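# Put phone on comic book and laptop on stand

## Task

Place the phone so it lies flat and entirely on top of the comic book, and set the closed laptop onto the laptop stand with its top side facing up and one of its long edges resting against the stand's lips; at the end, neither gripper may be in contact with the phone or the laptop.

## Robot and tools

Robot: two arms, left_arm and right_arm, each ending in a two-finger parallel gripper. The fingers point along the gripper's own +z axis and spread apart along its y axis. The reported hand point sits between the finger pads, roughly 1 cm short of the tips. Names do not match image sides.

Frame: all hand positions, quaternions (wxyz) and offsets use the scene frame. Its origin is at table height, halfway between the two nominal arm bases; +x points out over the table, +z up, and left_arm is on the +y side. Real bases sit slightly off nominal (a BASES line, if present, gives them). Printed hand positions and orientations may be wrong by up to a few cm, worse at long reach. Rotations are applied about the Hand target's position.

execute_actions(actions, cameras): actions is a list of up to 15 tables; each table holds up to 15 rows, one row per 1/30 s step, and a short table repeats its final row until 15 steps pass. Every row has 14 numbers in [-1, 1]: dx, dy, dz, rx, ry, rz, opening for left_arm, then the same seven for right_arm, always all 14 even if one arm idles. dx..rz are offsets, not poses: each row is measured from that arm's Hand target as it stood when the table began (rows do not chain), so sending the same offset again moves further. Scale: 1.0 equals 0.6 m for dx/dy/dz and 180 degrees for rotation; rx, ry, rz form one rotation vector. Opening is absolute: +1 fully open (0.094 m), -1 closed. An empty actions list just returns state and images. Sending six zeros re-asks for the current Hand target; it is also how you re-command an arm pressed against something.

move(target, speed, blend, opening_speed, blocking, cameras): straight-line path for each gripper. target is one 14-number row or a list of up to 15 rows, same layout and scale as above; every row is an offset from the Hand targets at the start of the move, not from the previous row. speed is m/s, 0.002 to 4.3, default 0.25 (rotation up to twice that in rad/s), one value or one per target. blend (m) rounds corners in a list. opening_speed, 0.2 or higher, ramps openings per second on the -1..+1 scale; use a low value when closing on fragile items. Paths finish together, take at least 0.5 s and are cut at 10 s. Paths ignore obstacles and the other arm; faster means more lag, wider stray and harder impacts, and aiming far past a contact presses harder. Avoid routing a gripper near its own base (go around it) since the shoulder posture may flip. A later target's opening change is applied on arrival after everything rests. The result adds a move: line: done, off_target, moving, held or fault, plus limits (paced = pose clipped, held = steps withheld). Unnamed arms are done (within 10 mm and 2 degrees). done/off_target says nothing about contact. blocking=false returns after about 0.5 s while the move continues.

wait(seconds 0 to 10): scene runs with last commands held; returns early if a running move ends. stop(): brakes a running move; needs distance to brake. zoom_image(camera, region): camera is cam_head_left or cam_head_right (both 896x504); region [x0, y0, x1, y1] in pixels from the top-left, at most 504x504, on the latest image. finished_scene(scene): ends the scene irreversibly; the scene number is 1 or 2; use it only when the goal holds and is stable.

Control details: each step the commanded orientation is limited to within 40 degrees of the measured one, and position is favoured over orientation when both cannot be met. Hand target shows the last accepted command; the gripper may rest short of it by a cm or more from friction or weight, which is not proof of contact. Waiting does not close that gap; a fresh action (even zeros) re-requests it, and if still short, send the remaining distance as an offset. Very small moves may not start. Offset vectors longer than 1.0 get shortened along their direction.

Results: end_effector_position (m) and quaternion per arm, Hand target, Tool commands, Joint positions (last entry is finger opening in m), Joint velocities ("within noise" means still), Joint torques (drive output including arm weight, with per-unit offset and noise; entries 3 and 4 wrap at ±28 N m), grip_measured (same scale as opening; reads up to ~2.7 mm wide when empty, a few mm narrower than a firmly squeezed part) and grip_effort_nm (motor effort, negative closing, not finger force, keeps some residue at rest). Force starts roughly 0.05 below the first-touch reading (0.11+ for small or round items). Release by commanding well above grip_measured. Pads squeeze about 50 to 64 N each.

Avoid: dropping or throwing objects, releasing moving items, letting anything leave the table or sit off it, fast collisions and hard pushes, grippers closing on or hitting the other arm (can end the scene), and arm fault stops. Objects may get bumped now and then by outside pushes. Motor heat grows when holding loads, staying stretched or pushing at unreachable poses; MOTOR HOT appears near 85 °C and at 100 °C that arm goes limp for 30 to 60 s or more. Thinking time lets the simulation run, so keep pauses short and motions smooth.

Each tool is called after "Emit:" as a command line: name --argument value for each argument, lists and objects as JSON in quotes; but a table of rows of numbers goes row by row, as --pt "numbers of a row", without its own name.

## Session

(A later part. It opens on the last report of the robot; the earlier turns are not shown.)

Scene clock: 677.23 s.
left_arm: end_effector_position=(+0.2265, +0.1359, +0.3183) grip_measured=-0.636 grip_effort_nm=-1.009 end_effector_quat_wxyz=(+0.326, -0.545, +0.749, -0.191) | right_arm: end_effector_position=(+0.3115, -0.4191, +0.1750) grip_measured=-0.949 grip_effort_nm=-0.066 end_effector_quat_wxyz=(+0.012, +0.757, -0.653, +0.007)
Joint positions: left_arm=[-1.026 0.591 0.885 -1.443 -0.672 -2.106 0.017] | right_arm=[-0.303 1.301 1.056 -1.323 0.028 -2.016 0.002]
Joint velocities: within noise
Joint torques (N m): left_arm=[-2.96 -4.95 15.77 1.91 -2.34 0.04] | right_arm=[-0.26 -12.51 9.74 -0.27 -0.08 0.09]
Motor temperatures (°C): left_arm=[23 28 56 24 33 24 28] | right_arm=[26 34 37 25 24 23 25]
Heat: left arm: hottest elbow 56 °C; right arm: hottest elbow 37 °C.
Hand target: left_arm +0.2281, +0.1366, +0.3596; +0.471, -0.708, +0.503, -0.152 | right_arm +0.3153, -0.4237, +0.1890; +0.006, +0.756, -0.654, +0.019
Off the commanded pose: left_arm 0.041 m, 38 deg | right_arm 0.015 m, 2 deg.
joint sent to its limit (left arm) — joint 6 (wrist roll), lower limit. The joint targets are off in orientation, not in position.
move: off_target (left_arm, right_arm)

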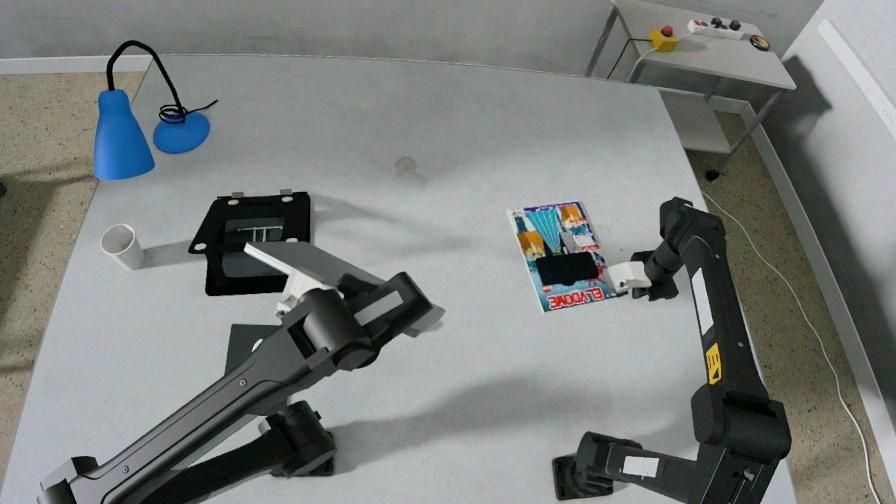

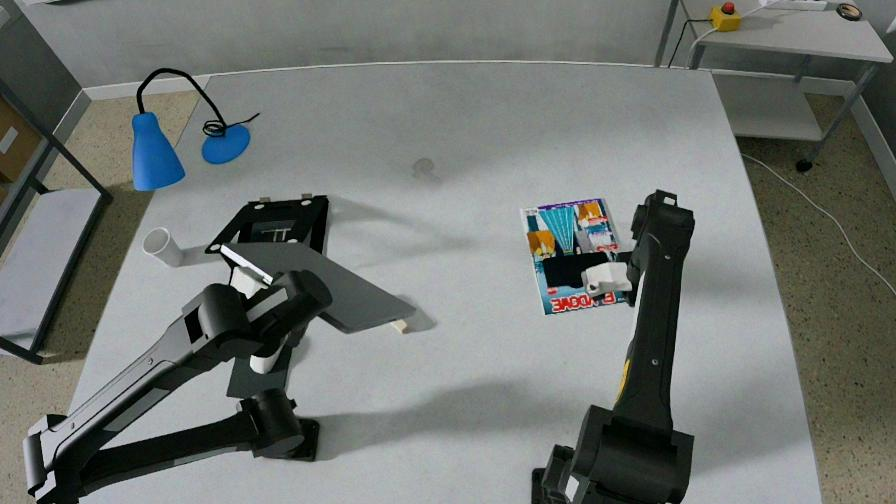

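Emit:
move --pt "0.22 0.472 0.0 0 0 0 -0.9 0 0 0 0 0 0 -0.95" --speed 0.15

Emit:
zoom_image --camera "cam_head_left" --region '[160, 130, 430, 370]'

Emit:
zoom_image --camera "cam_head_right" --region '[160, 130, 430, 370]'

Scene clock: 688.73 s.
left_arm: end_effector_position=(+0.3388, +0.4040, +0.2784) grip_measured=-0.635 grip_effort_nm=-1.013 end_effector_quat_wxyz=(-0.380, +0.738, -0.548, +0.102) | right_arm: end_effector_position=(+0.3115, -0.4191, +0.1750) grip_measured=-0.949 grip_effort_nm=-0.061 end_effector_quat_wxyz=(+0.012, +0.757, -0.653, +0.007)
Joint positions: left_arm=[0.353 0.754 0.78 -0.808 -0.207 -1.395 0.017] | right_arm=[-0.303 1.301 1.056 -1.323 0.028 -2.016 0.002]
Joint velocities: within noise
Joint torques (N m): left_arm=[-0.15 -8.35 19.33 5.23 -0.33 0.11] | right_arm=[-0.15 -12.4 9.74 -0.24 -0.08 0.09]
Motor temperatures (°C): left_arm=[23 27 52 24 34 24 28] | right_arm=[26 34 38 25 24 23 25]
Heat: left arm: hottest elbow 52 °C; right arm: hottest elbow 38 °C.
Hand target: left_arm +0.3601, +0.4197, +0.3595; -0.471, +0.708, -0.504, +0.152 | right_arm +0.3153, -0.4237, +0.1890; +0.006, +0.756, -0.654, +0.019
Off the commanded pose: left_arm 0.085 m, 13 deg | right_arm 0.015 m, 2 deg.
move: off_target (left_arm, right_arm)

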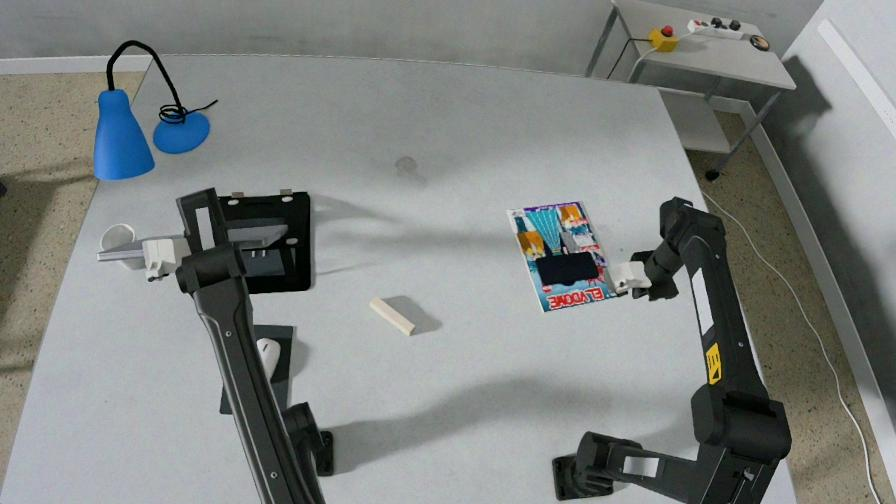

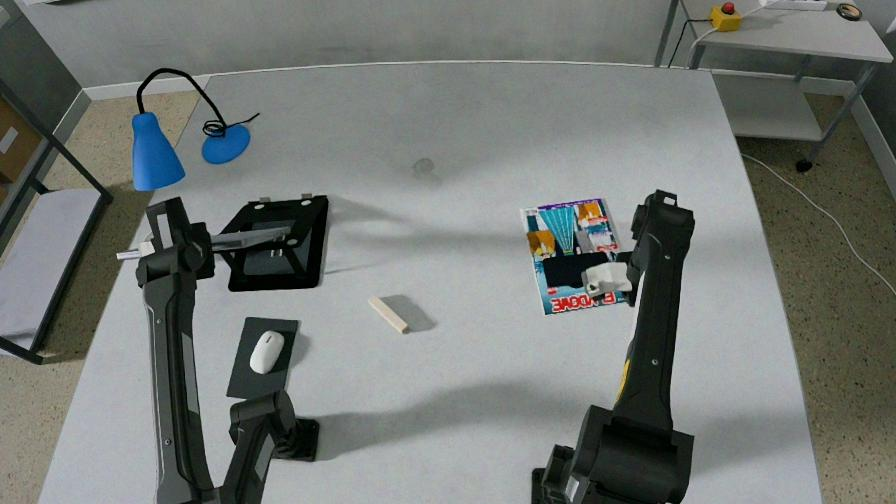

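Scaled by 1.867.

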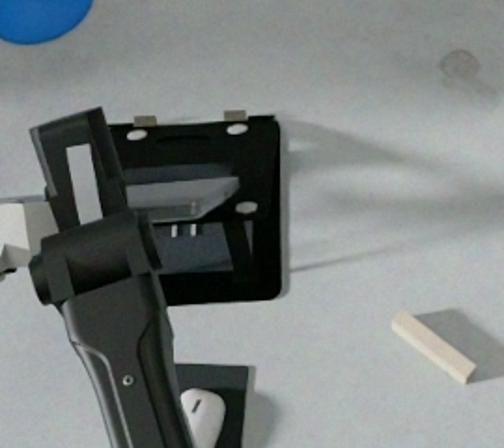

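Scaled by 1.867.

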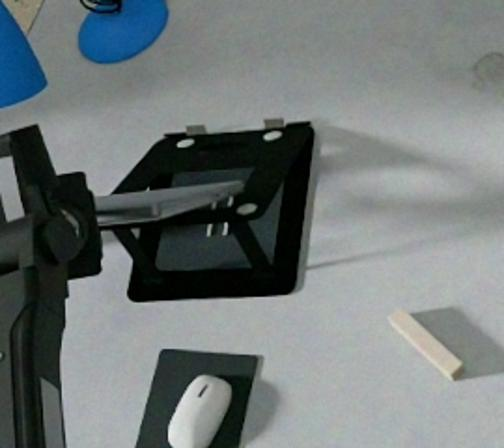

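Emit:
move --pt "0.05 -0.12 0.0 0 0 0 -0.9 0 0 0 0 0 0 -0.95" --speed 0.15

Emit:
zoom_image --camera "cam_head_left" --region '[160, 130, 430, 370]'

Emit:
zoom_image --camera "cam_head_right" --region '[160, 130, 430, 370]'

Scene clock: 698.43 s.
left_arm: end_effector_position=(+0.3685, +0.3457, +0.2691) grip_measured=-0.635 grip_effort_nm=-1.009 end_effector_quat_wxyz=(-0.398, +0.725, -0.557, +0.081) | right_arm: end_effector_position=(+0.3115, -0.4191, +0.1750) grip_measured=-0.949 grip_effort_nm=-0.071 end_effector_quat_wxyz=(+0.012, +0.757, -0.653, +0.007)
Joint positions: left_arm=[0.054 0.814 0.78 -0.808 -0.453 -1.573 0.017] | right_arm=[-0.303 1.301 1.056 -1.323 0.028 -2.016 0.002]
Joint velocities: within noise
Joint torques (N m): left_arm=[-2.43 -9.93 21.33 3.66 -1.29 -0.11] | right_arm=[-0.15 -12.4 9.73 -0.27 -0.09 0.09]
Motor temperatures (°C): left_arm=[23 27 52 24 32 24 29] | right_arm=[26 34 38 25 24 23 25]
Heat: left arm: hottest elbow 52 °C; right arm: hottest elbow 38 °C.
Hand target: left_arm +0.3901, +0.3478, +0.3596; -0.471, +0.708, -0.503, +0.152 | right_arm +0.3153, -0.4237, +0.1890; +0.006, +0.756, -0.654, +0.019
Off the commanded pose: left_arm 0.093 m, 13 deg | right_arm 0.015 m, 2 deg.
move: off_target (left_arm, right_arm)

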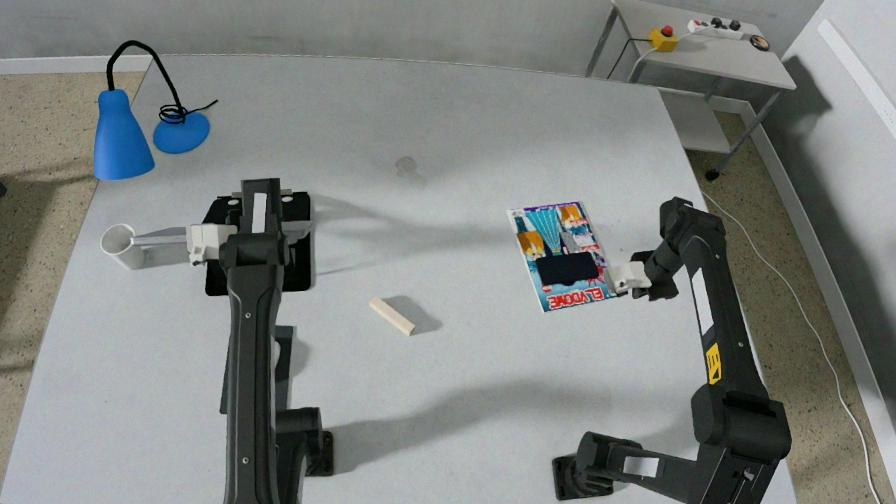

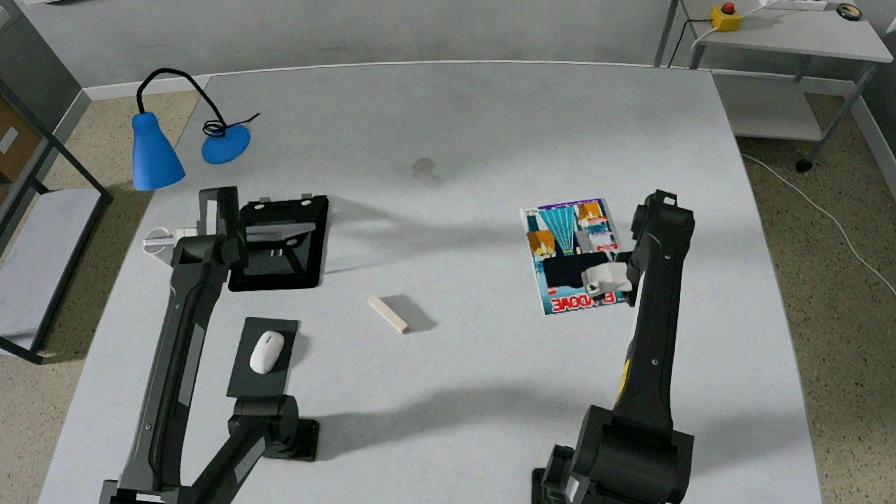

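Scaled by 1.867.

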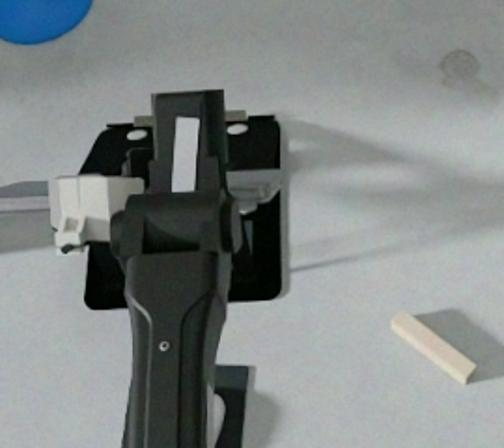

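Scaled by 1.867.

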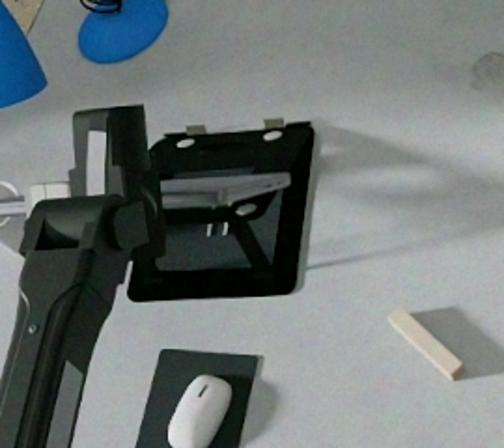

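Emit:
move --pt "0.22 -0.02 0.05 0 0 0 -0.9 0 0 0 0 0 0 -0.95" --speed 0.12

Emit:
zoom_image --camera "cam_head_left" --region '[100, 100, 370, 340]'

Emit:
zoom_image --camera "cam_head_right" --region '[100, 100, 370, 340]'

Scene clock: 708.13 s.
left_arm: end_effector_position=(+0.4510, +0.3319, +0.2415) grip_measured=-0.635 grip_effort_nm=-1.009 end_effector_quat_wxyz=(-0.365, +0.731, -0.575, +0.040) | right_arm: end_effector_position=(+0.3115, -0.4191, +0.1750) grip_measured=-0.949 grip_effort_nm=-0.071 end_effector_quat_wxyz=(+0.012, +0.757, -0.653, +0.007)
Joint positions: left_arm=[-0.012 1.132 0.938 -0.79 -0.501 -1.637 0.017] | right_arm=[-0.303 1.301 1.056 -1.323 0.028 -2.016 0.002]
Joint velocities: within noise
Joint torques (N m): left_arm=[-2.67 -14.21 -26.32 4.22 -1.66 0.09] | right_arm=[-0.15 -12.4 9.74 -0.28 -0.09 0.08]
Motor temperatures (°C): left_arm=[23 27 54 24 32 24 29] | right_arm=[26 34 38 25 24 23 25]
Heat: left arm: hottest elbow 54 °C; right arm: hottest elbow 38 °C.
Hand target: left_arm +0.5221, +0.3359, +0.3896; -0.471, +0.709, -0.503, +0.152 | right_arm +0.3153, -0.4237, +0.1890; +0.006, +0.756, -0.654, +0.019
Off the commanded pose: left_arm 0.164 m, 20 deg | right_arm 0.015 m, 2 deg.
move: off_target (left_arm, right_arm)

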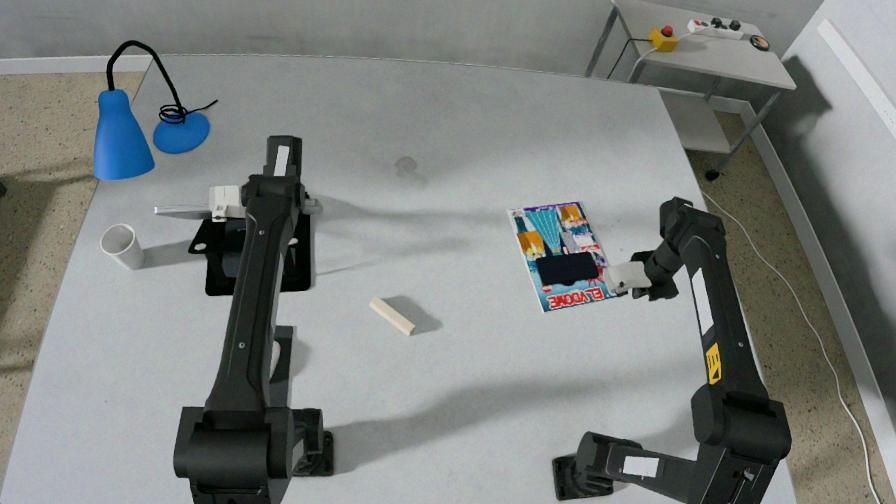

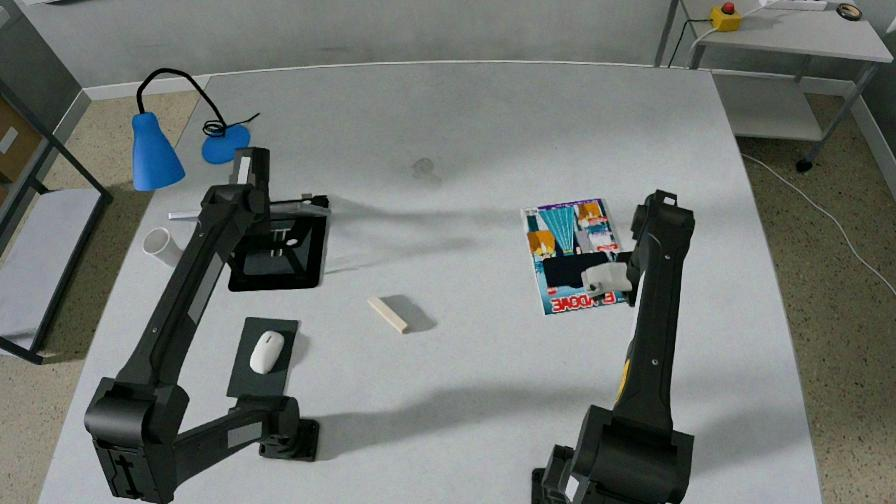

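Scaled by 1.867.

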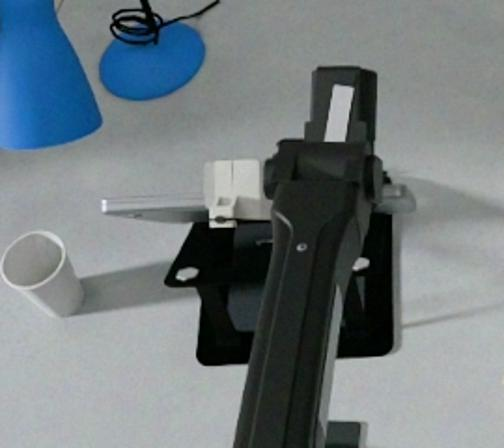

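Scaled by 1.867.

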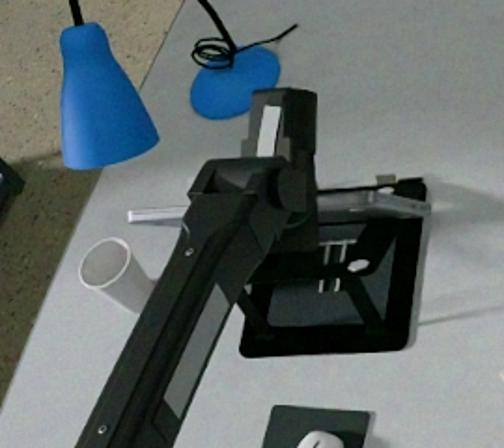

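Emit:
move --pt "0.17 -0.06 -0.02 0 0 0 -0.9 0 0 0 0 0 0 -0.95" --speed 0.1

Emit:
zoom_image --camera "cam_head_left" --region '[100, 100, 370, 340]'

Emit:
zoom_image --camera "cam_head_right" --region '[100, 100, 370, 340]'

Scene clock: 719.60 s.
left_arm: end_effector_position=(+0.5478, +0.3024, +0.2211) grip_measured=-0.635 grip_effort_nm=-1.009 end_effector_quat_wxyz=(-0.369, +0.722, -0.585, +0.028) | right_arm: end_effector_position=(+0.3115, -0.4191, +0.1750) grip_measured=-0.949 grip_effort_nm=-0.071 end_effector_quat_wxyz=(+0.012, +0.757, -0.653, +0.007)
Joint positions: left_arm=[-0.087 1.418 1.137 -0.744 -0.554 -1.679 0.017] | right_arm=[-0.303 1.301 1.056 -1.323 0.028 -2.016 0.002]
Joint velocities: within noise
Joint torques (N m): left_arm=[-2.02 -20.37 -27.1 4.04 -1.83 -0.05] | right_arm=[-0.21 -12.4 9.76 -0.27 -0.08 0.09]
Motor temperatures (°C): left_arm=[23 28 61 24 33 24 29] | right_arm=[26 34 38 25 24 23 25]
Heat: left arm: hottest elbow 61 °C; right arm: hottest elbow 38 °C.
Hand target: left_arm +0.6240, +0.2998, +0.3775; -0.471, +0.708, -0.503, +0.152 | right_arm +0.3153, -0.4237, +0.1890; +0.006, +0.756, -0.654, +0.019
Off the commanded pose: left_arm 0.174 m, 21 deg | right_arm 0.015 m, 2 deg.
move: off_target (left_arm, right_arm)

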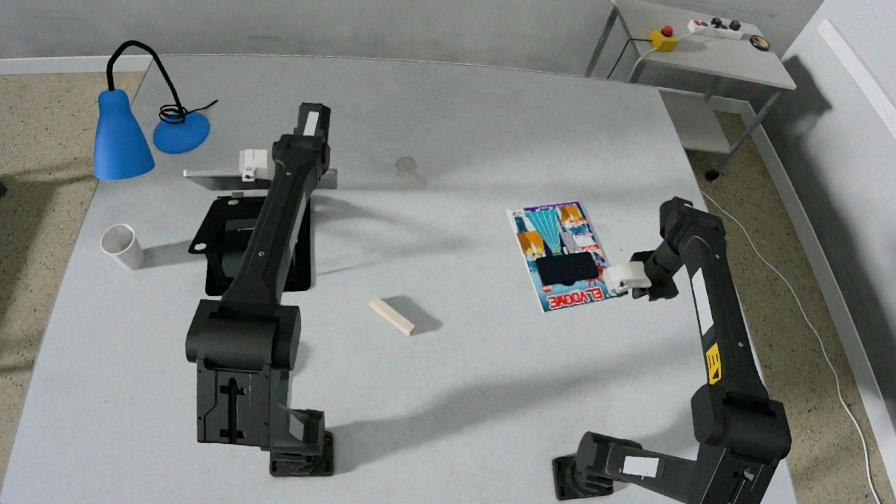

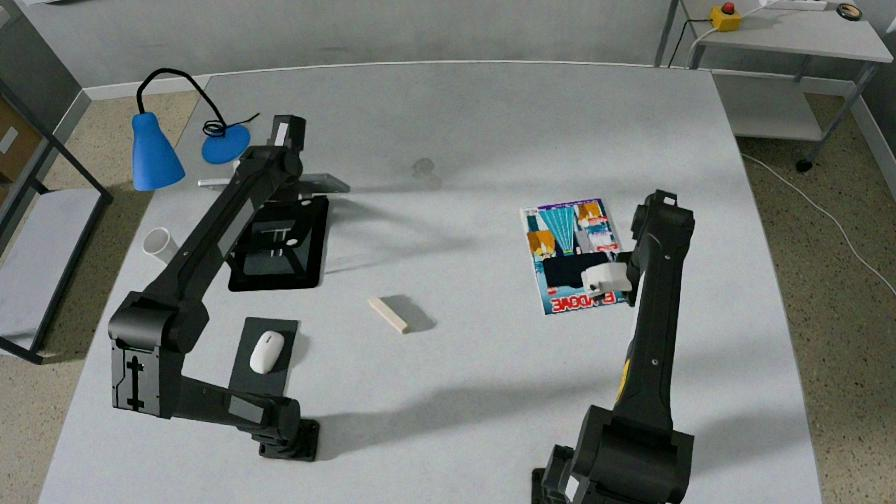

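Scaled by 1.867.

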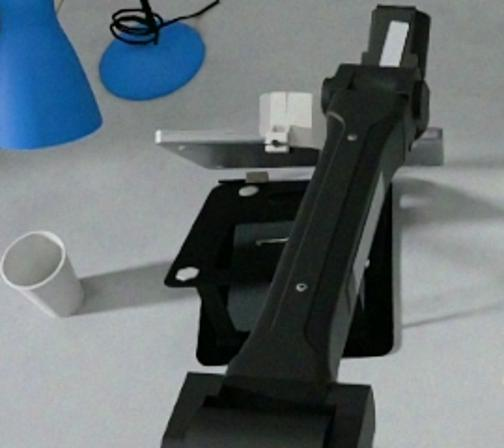

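Scaled by 1.867.

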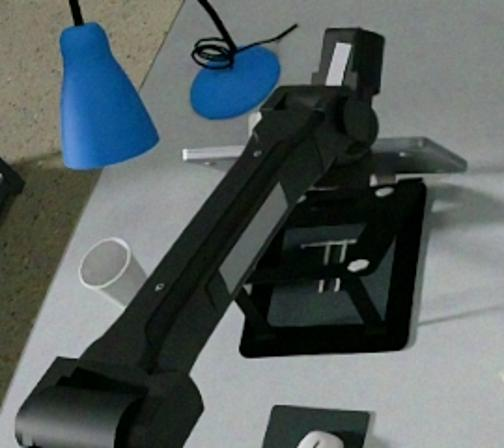

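Emit:
move --pt "0.0 0.025 -0.12 0 0 0.02 -0.9 0 0 0 0 0 0 -0.95" --speed 0.12

Emit:
zoom_image --camera "cam_head_left" --region '[160, 130, 370, 310]'

Emit:
zoom_image --camera "cam_head_right" --region '[180, 130, 390, 310]'

Scene clock: 728.73 s.
left_arm: end_effector_position=(+0.5851, +0.3055, +0.1864) grip_measured=-0.635 grip_effort_nm=-1.009 end_effector_quat_wxyz=(-0.394, +0.729, -0.557, +0.042) | right_arm: end_effector_position=(+0.3115, -0.4191, +0.1750) grip_measured=-0.949 grip_effort_nm=-0.071 end_effector_quat_wxyz=(+0.012, +0.757, -0.653, +0.007)
Joint positions: left_arm=[-0.087 1.53 1.137 -0.577 -0.59 -1.707 0.017] | right_arm=[-0.303 1.301 1.056 -1.323 0.028 -2.016 0.002]
Joint velocities: within noise
Joint torques (N m): left_arm=[-1.26 -24 19 4.11 -1.89 -0.09] | right_arm=[-0.21 -12.34 9.76 -0.27 -0.08 0.08]
Motor temperatures (°C): left_arm=[23 28 60 24 34 24 29] | right_arm=[26 34 38 25 24 23 25]
Heat: left arm: hottest elbow 60 °C; right arm: hottest elbow 38 °C.
Hand target: left_arm +0.6241, +0.3148, +0.3054; -0.475, +0.724, -0.481, +0.137 | right_arm +0.3153, -0.4237, +0.1890; +0.006, +0.756, -0.654, +0.019
Off the commanded pose: left_arm 0.126 m, 17 deg | right_arm 0.015 m, 2 deg.
move: off_target (left_arm, right_arm)

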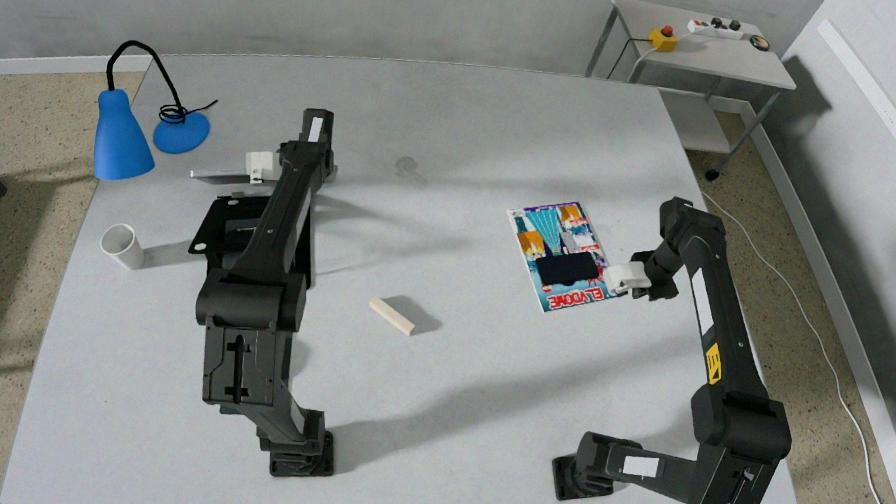

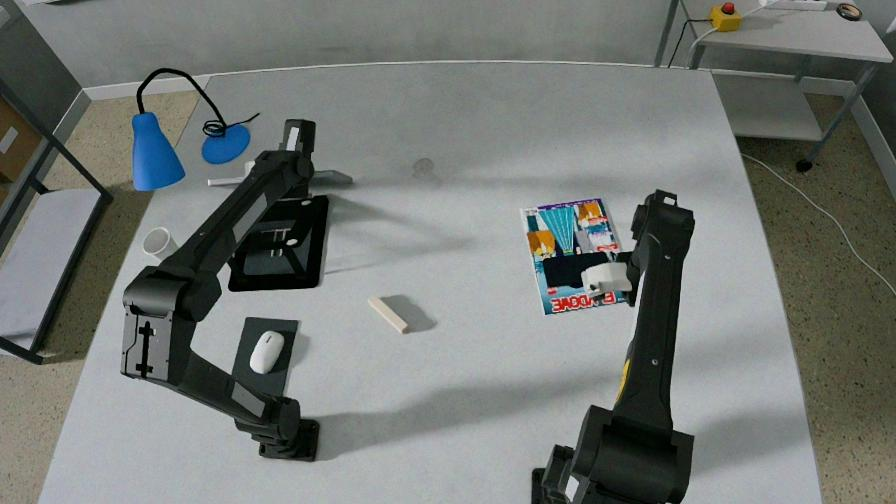

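Scaled by 2.400.

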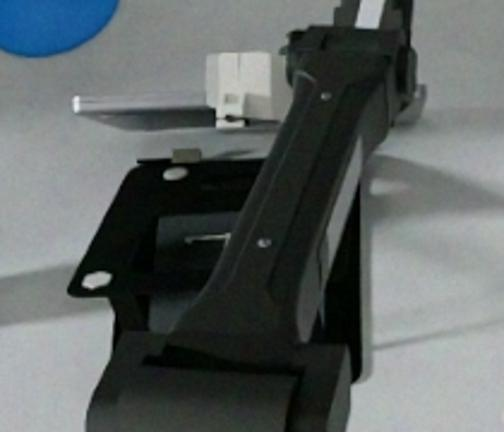

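Scaled by 2.400.

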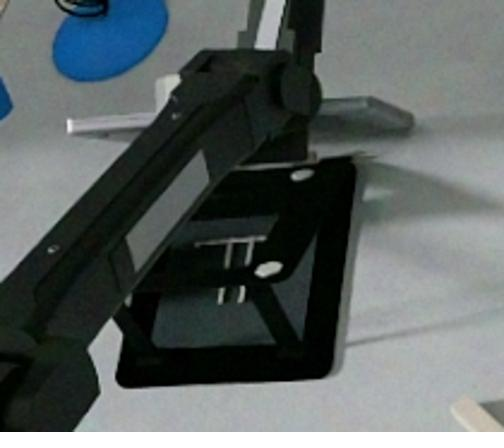

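Emit:
move --pt "-0.105 -0.01 -0.005 0 0 0.0 -0.9 0 0 0 0 0 0 -0.95" --speed 0.12

Emit:
zoom_image --camera "cam_head_left" --region '[160, 130, 370, 310]'

Emit:
zoom_image --camera "cam_head_right" --region '[180, 130, 390, 310]'

Scene clock: 736.53 s.
left_arm: end_effector_position=(+0.5424, +0.3100, +0.1982) grip_measured=-0.635 grip_effort_nm=-1.009 end_effector_quat_wxyz=(-0.405, +0.735, -0.542, +0.052) | right_arm: end_effector_position=(+0.3115, -0.4191, +0.1750) grip_measured=-0.949 grip_effort_nm=-0.066 end_effector_quat_wxyz=(+0.012, +0.757, -0.653, +0.007)
Joint positions: left_arm=[-0.087 1.404 1.022 -0.562 -0.604 -1.729 0.017] | right_arm=[-0.303 1.301 1.056 -1.323 0.028 -2.016 0.002]
Joint velocities: within noise
Joint torques (N m): left_arm=[-2.14 -22.48 16.08 3.43 -1.8 -0.02] | right_arm=[-0.21 -12.4 9.76 -0.27 -0.09 0.09]
Motor temperatures (°C): left_arm=[23 28 58 24 34 24 29] | right_arm=[26 34 38 25 24 23 25]
Heat: left arm: hottest elbow 58 °C; right arm: hottest elbow 38 °C.
Hand target: left_arm +0.5611, +0.3088, +0.3026; -0.475, +0.724, -0.481, +0.137 | right_arm +0.3153, -0.4237, +0.1890; +0.006, +0.756, -0.654, +0.019
Off the commanded pose: left_arm 0.106 m, 14 deg | right_arm 0.015 m, 2 deg.
move: off_target (left_arm, right_arm)

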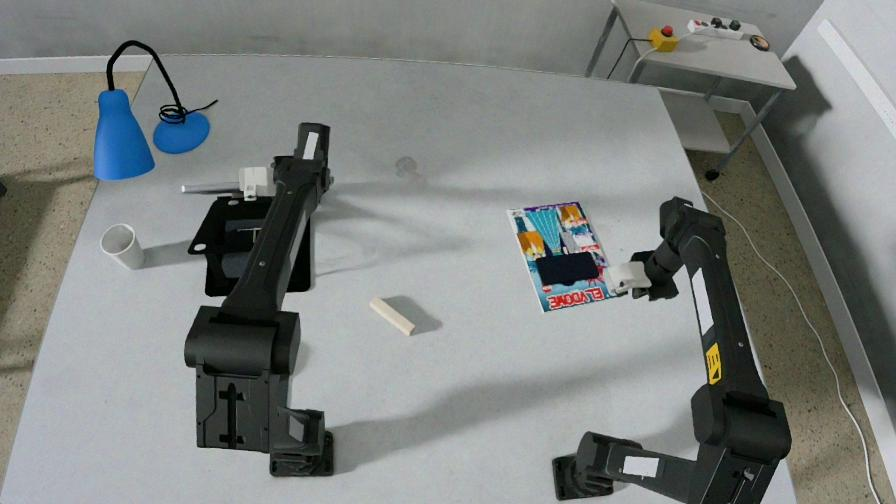

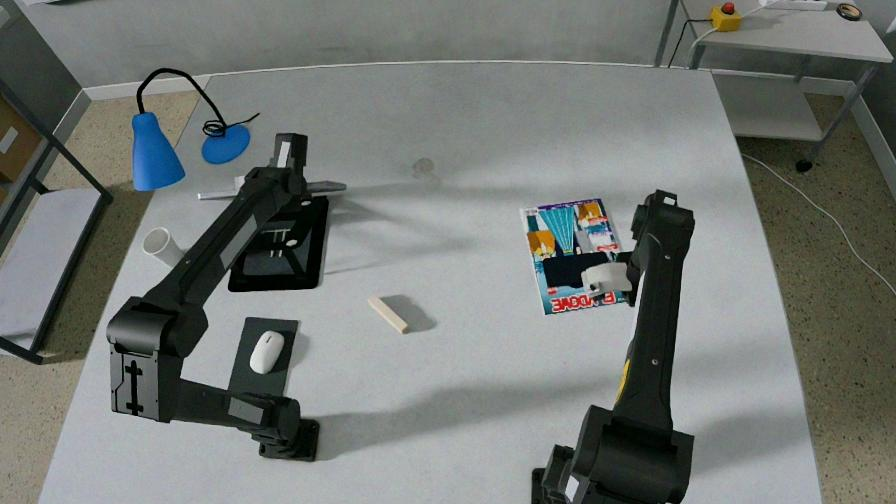

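Scaled by 2.400.

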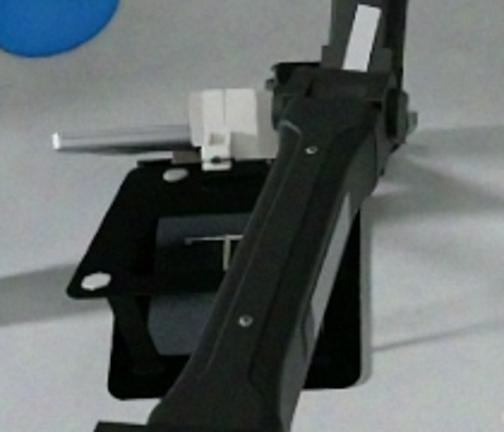

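Scaled by 2.400.

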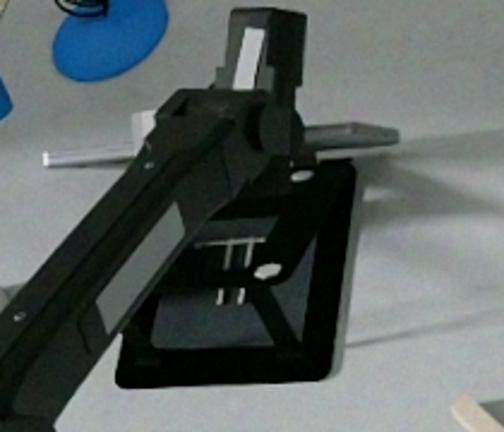

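Emit:
move --pt "-0.078 -0.002 -0.105 0.005 -0.055 0.0 -0.9 0 0 0 0 0 0 -0.95" --speed 0.1

Emit:
zoom_image --camera "cam_head_left" --region '[160, 130, 370, 310]'

Emit:
zoom_image --camera "cam_head_right" --region '[180, 130, 390, 310]'

Scene clock: 745.20 s.
left_arm: end_effector_position=(+0.4932, +0.3099, +0.1567) grip_measured=-0.636 grip_effort_nm=-1.013 end_effector_quat_wxyz=(-0.463, +0.724, -0.496, +0.121) | right_arm: end_effector_position=(+0.3115, -0.4191, +0.1750) grip_measured=-0.949 grip_effort_nm=-0.061 end_effector_quat_wxyz=(+0.012, +0.757, -0.653, +0.007)
Joint positions: left_arm=[-0.105 1.292 0.7 -0.149 -0.641 -1.727 0.017] | right_arm=[-0.303 1.301 1.056 -1.323 0.028 -2.016 0.002]
Joint velocities: within noise
Joint torques (N m): left_arm=[-2.43 -17.85 13.91 4.41 -1.59 0.18] | right_arm=[-0.21 -12.34 9.74 -0.25 -0.08 0.08]
Motor temperatures (°C): left_arm=[23 29 56 24 35 24 29] | right_arm=[26 34 38 25 24 23 25]
Heat: left arm: hottest elbow 56 °C; right arm: hottest elbow 38 °C.
Hand target: left_arm +0.5143, +0.3075, +0.2396; -0.521, +0.706, -0.439, +0.195 | right_arm +0.3153, -0.4237, +0.1890; +0.006, +0.756, -0.654, +0.019
Off the commanded pose: left_arm 0.086 m, 13 deg | right_arm 0.015 m, 2 deg.
move: off_target (left_arm, right_arm)

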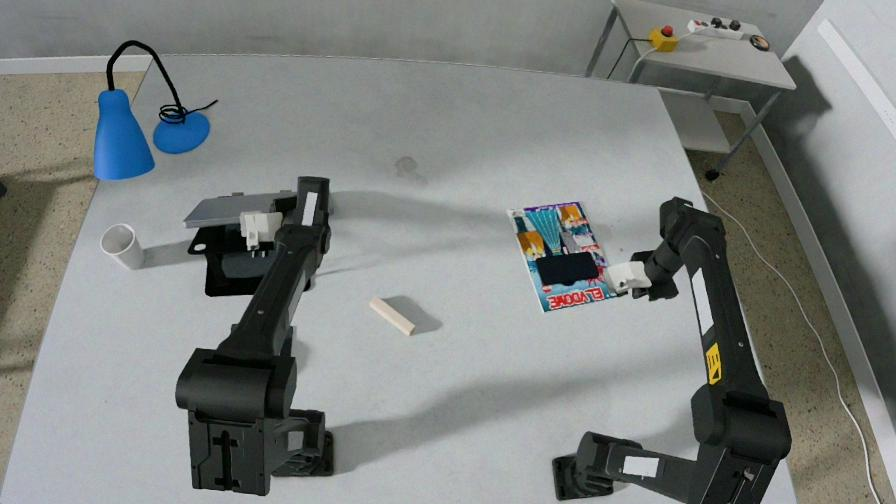

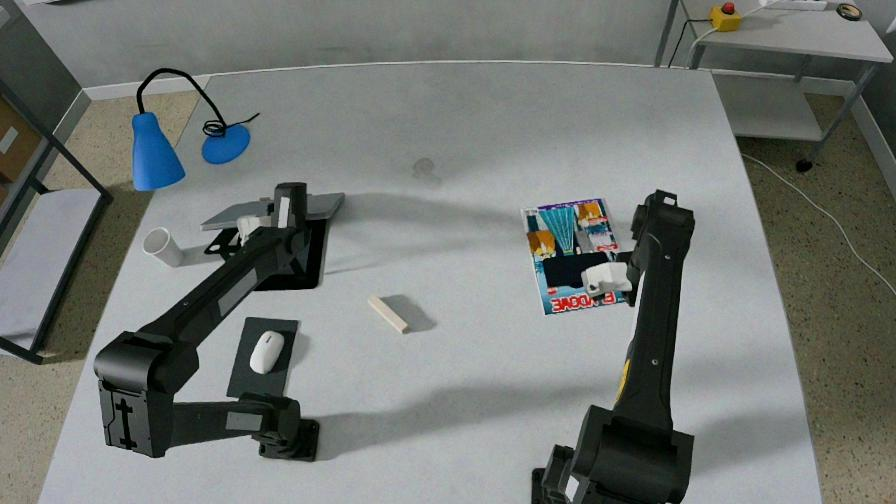

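Scaled by 2.400.

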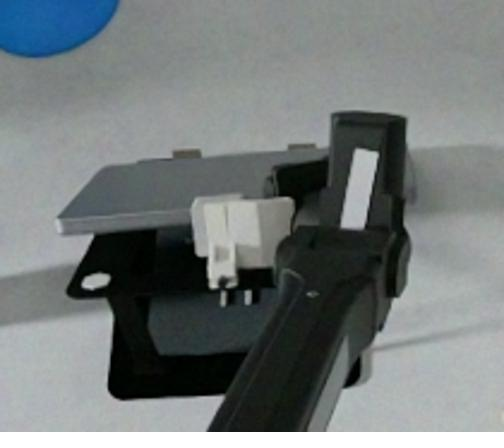

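Scaled by 2.400.

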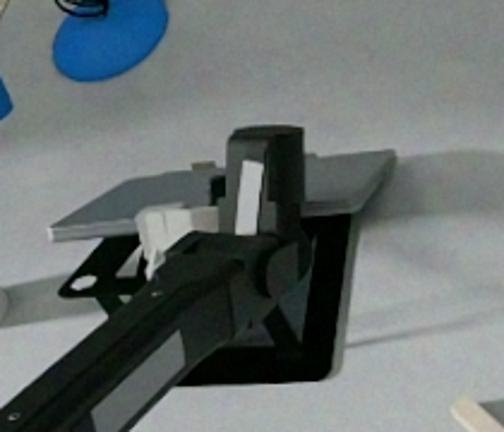

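Emit:
move --pt "0.012 0.033 -0.06 0.004 -0.05 -0.014 -0.9 0 0 0 0 0 0 -0.95" --speed 0.08

Emit:
zoom_image --camera "cam_head_left" --region '[160, 150, 340, 310]'

Emit:
zoom_image --camera "cam_head_right" --region '[180, 150, 360, 310]'

Scene clock: 754.10 s.
left_arm: end_effector_position=(+0.5016, +0.3079, +0.1544) grip_measured=-0.636 grip_effort_nm=-1.009 end_effector_quat_wxyz=(-0.510, +0.685, -0.473, +0.216) | right_arm: end_effector_position=(+0.3115, -0.4191, +0.1750) grip_measured=-0.949 grip_effort_nm=-0.066 end_effector_quat_wxyz=(+0.012, +0.757, -0.653, +0.007)
Joint positions: left_arm=[-0.086 1.313 0.568 0.268 -0.569 -1.639 0.017] | right_arm=[-0.303 1.301 1.056 -1.323 0.028 -2.016 0.002]
Joint velocities: within noise
Joint torques (N m): left_arm=[0.67 -12.22 12.36 5.55 -0.84 0.14] | right_arm=[-0.26 -12.4 9.76 -0.25 -0.08 0.09]
Motor temperatures (°C): left_arm=[23 29 53 25 34 24 29] | right_arm=[26 34 38 25 24 23 25]
Heat: left arm: hottest elbow 53 °C; right arm: hottest elbow 38 °C.
Hand target: left_arm +0.5216, +0.3273, +0.2035; -0.553, +0.675, -0.414, +0.259 | right_arm +0.3153, -0.4237, +0.1890; +0.006, +0.756, -0.654, +0.019
Off the commanded pose: left_arm 0.057 m, 10 deg | right_arm 0.015 m, 2 deg.
move: off_target (left_arm, right_arm)

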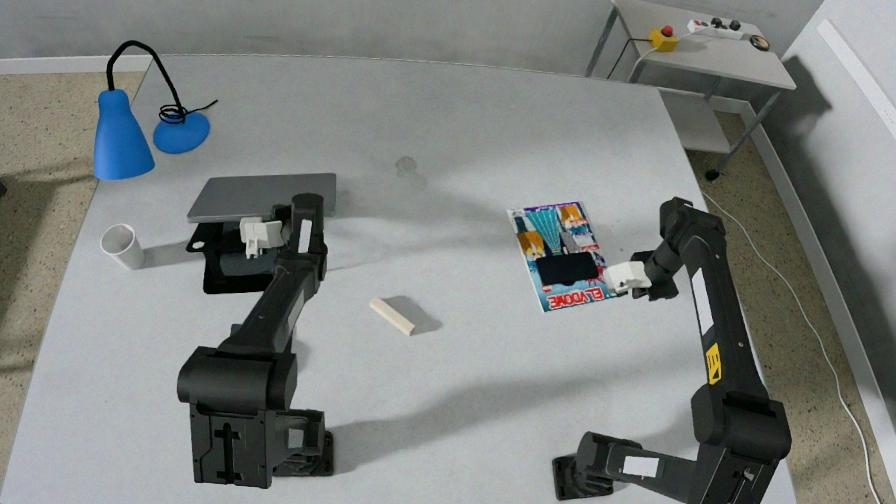

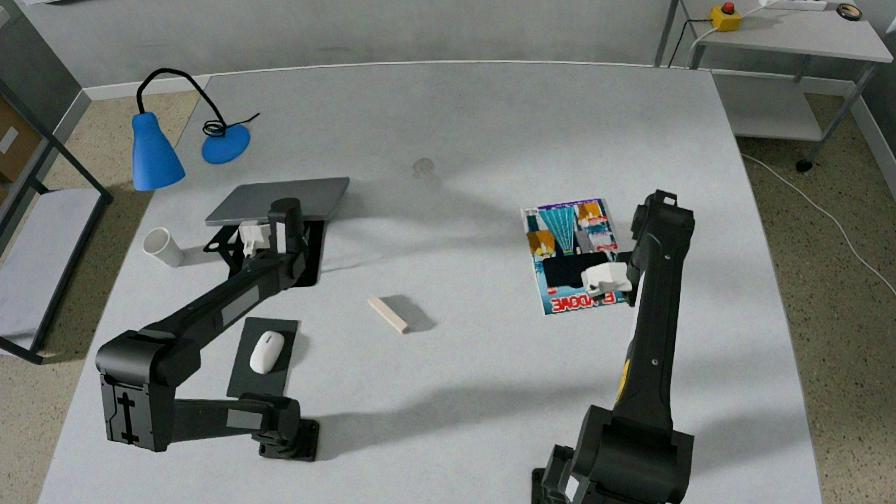

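Scaled by 2.800.

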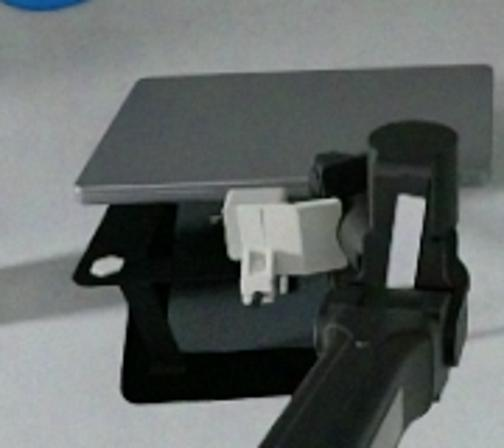

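Scaled by 2.800.

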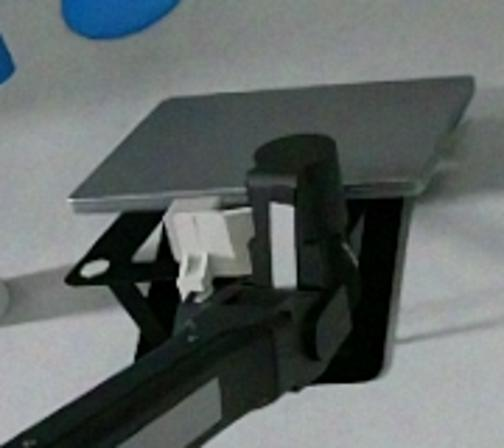

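Emit:
move --pt "-0.012 0.06 0.0 0 0 0 -0.9 0 0 0 0 0 0 -0.95" --pt "-0.012 0.06 -0.06 0 0 0 -0.9 0 0 0 0 0 0 -0.95" --speed 0.08

Emit:
zoom_image --camera "cam_head_left" --region '[160, 150, 340, 310]'

Emit:
zoom_image --camera "cam_head_right" --region '[180, 150, 360, 310]'

Scene clock: 761.37 s.
left_arm: end_effector_position=(+0.5077, +0.3425, +0.1592) grip_measured=-0.636 grip_effort_nm=-1.009 end_effector_quat_wxyz=(-0.530, +0.677, -0.443, +0.254) | right_arm: end_effector_position=(+0.3115, -0.4191, +0.1750) grip_measured=-0.949 grip_effort_nm=-0.066 end_effector_quat_wxyz=(+0.012, +0.757, -0.653, +0.007)
Joint positions: left_arm=[0.017 1.349 0.539 0.457 -0.473 -1.605 0.017] | right_arm=[-0.303 1.301 1.056 -1.323 0.028 -2.016 0.002]
Joint velocities: within noise
Joint torques (N m): left_arm=[1.32 -7.71 9.84 4.41 -0.57 0.17] | right_arm=[-0.21 -12.4 9.76 -0.27 -0.08 0.08]
Motor temperatures (°C): left_arm=[23 29 51 25 33 24 29] | right_arm=[26 34 38 25 24 23 25]
Heat: left arm: hottest elbow 51 °C; right arm: hottest elbow 38 °C.
Hand target: left_arm +0.5143, +0.3634, +0.1675; -0.553, +0.675, -0.414, +0.259 | right_arm +0.3153, -0.4237, +0.1890; +0.006, +0.756, -0.654, +0.019
Off the commanded pose: left_arm 0.023 m, 4 deg | right_arm 0.015 m, 2 deg.
move: off_target (left_arm, right_arm)

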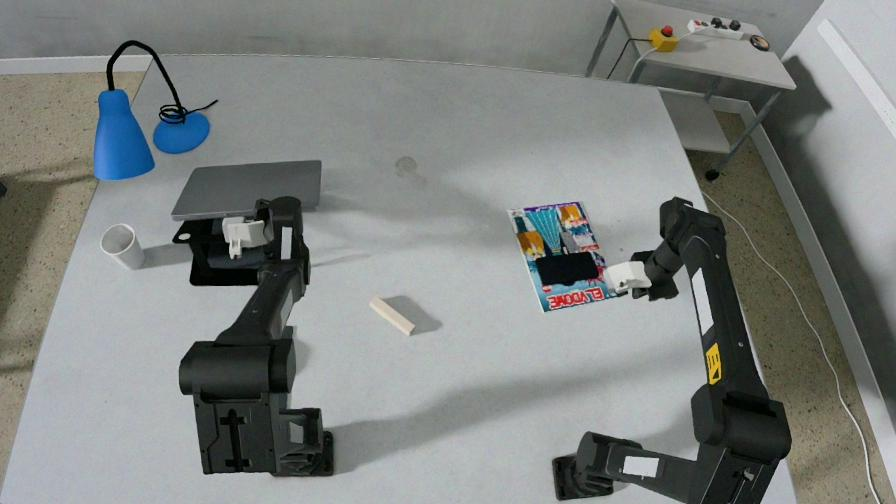

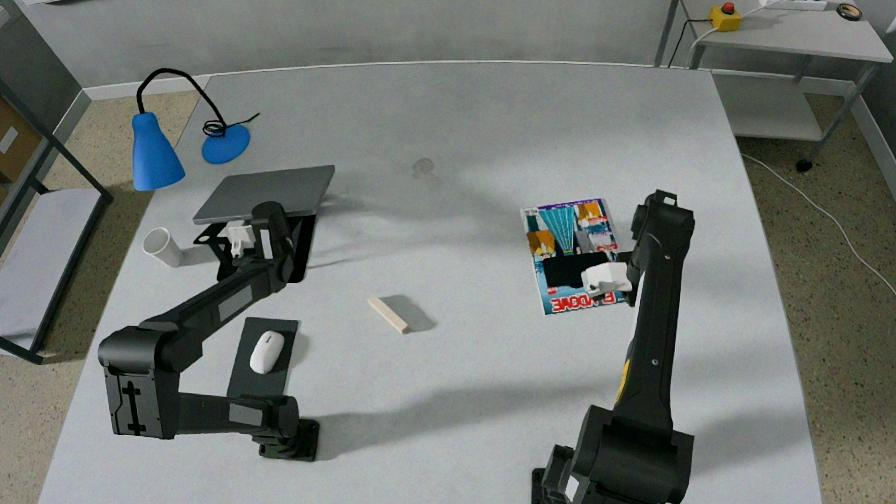

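Scaled by 2.800.

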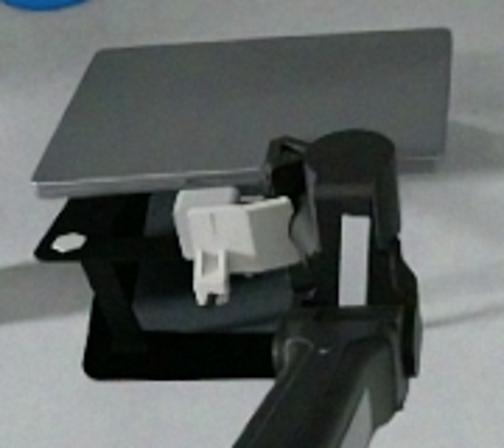

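Scaled by 2.800.

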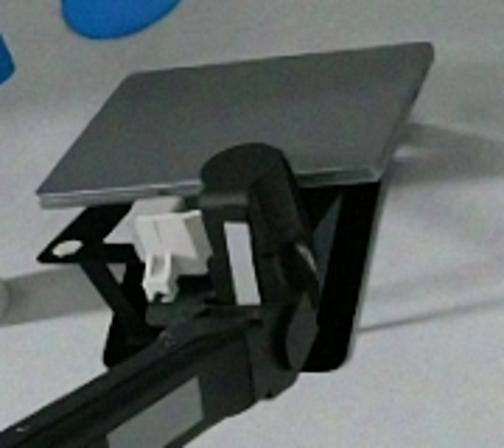

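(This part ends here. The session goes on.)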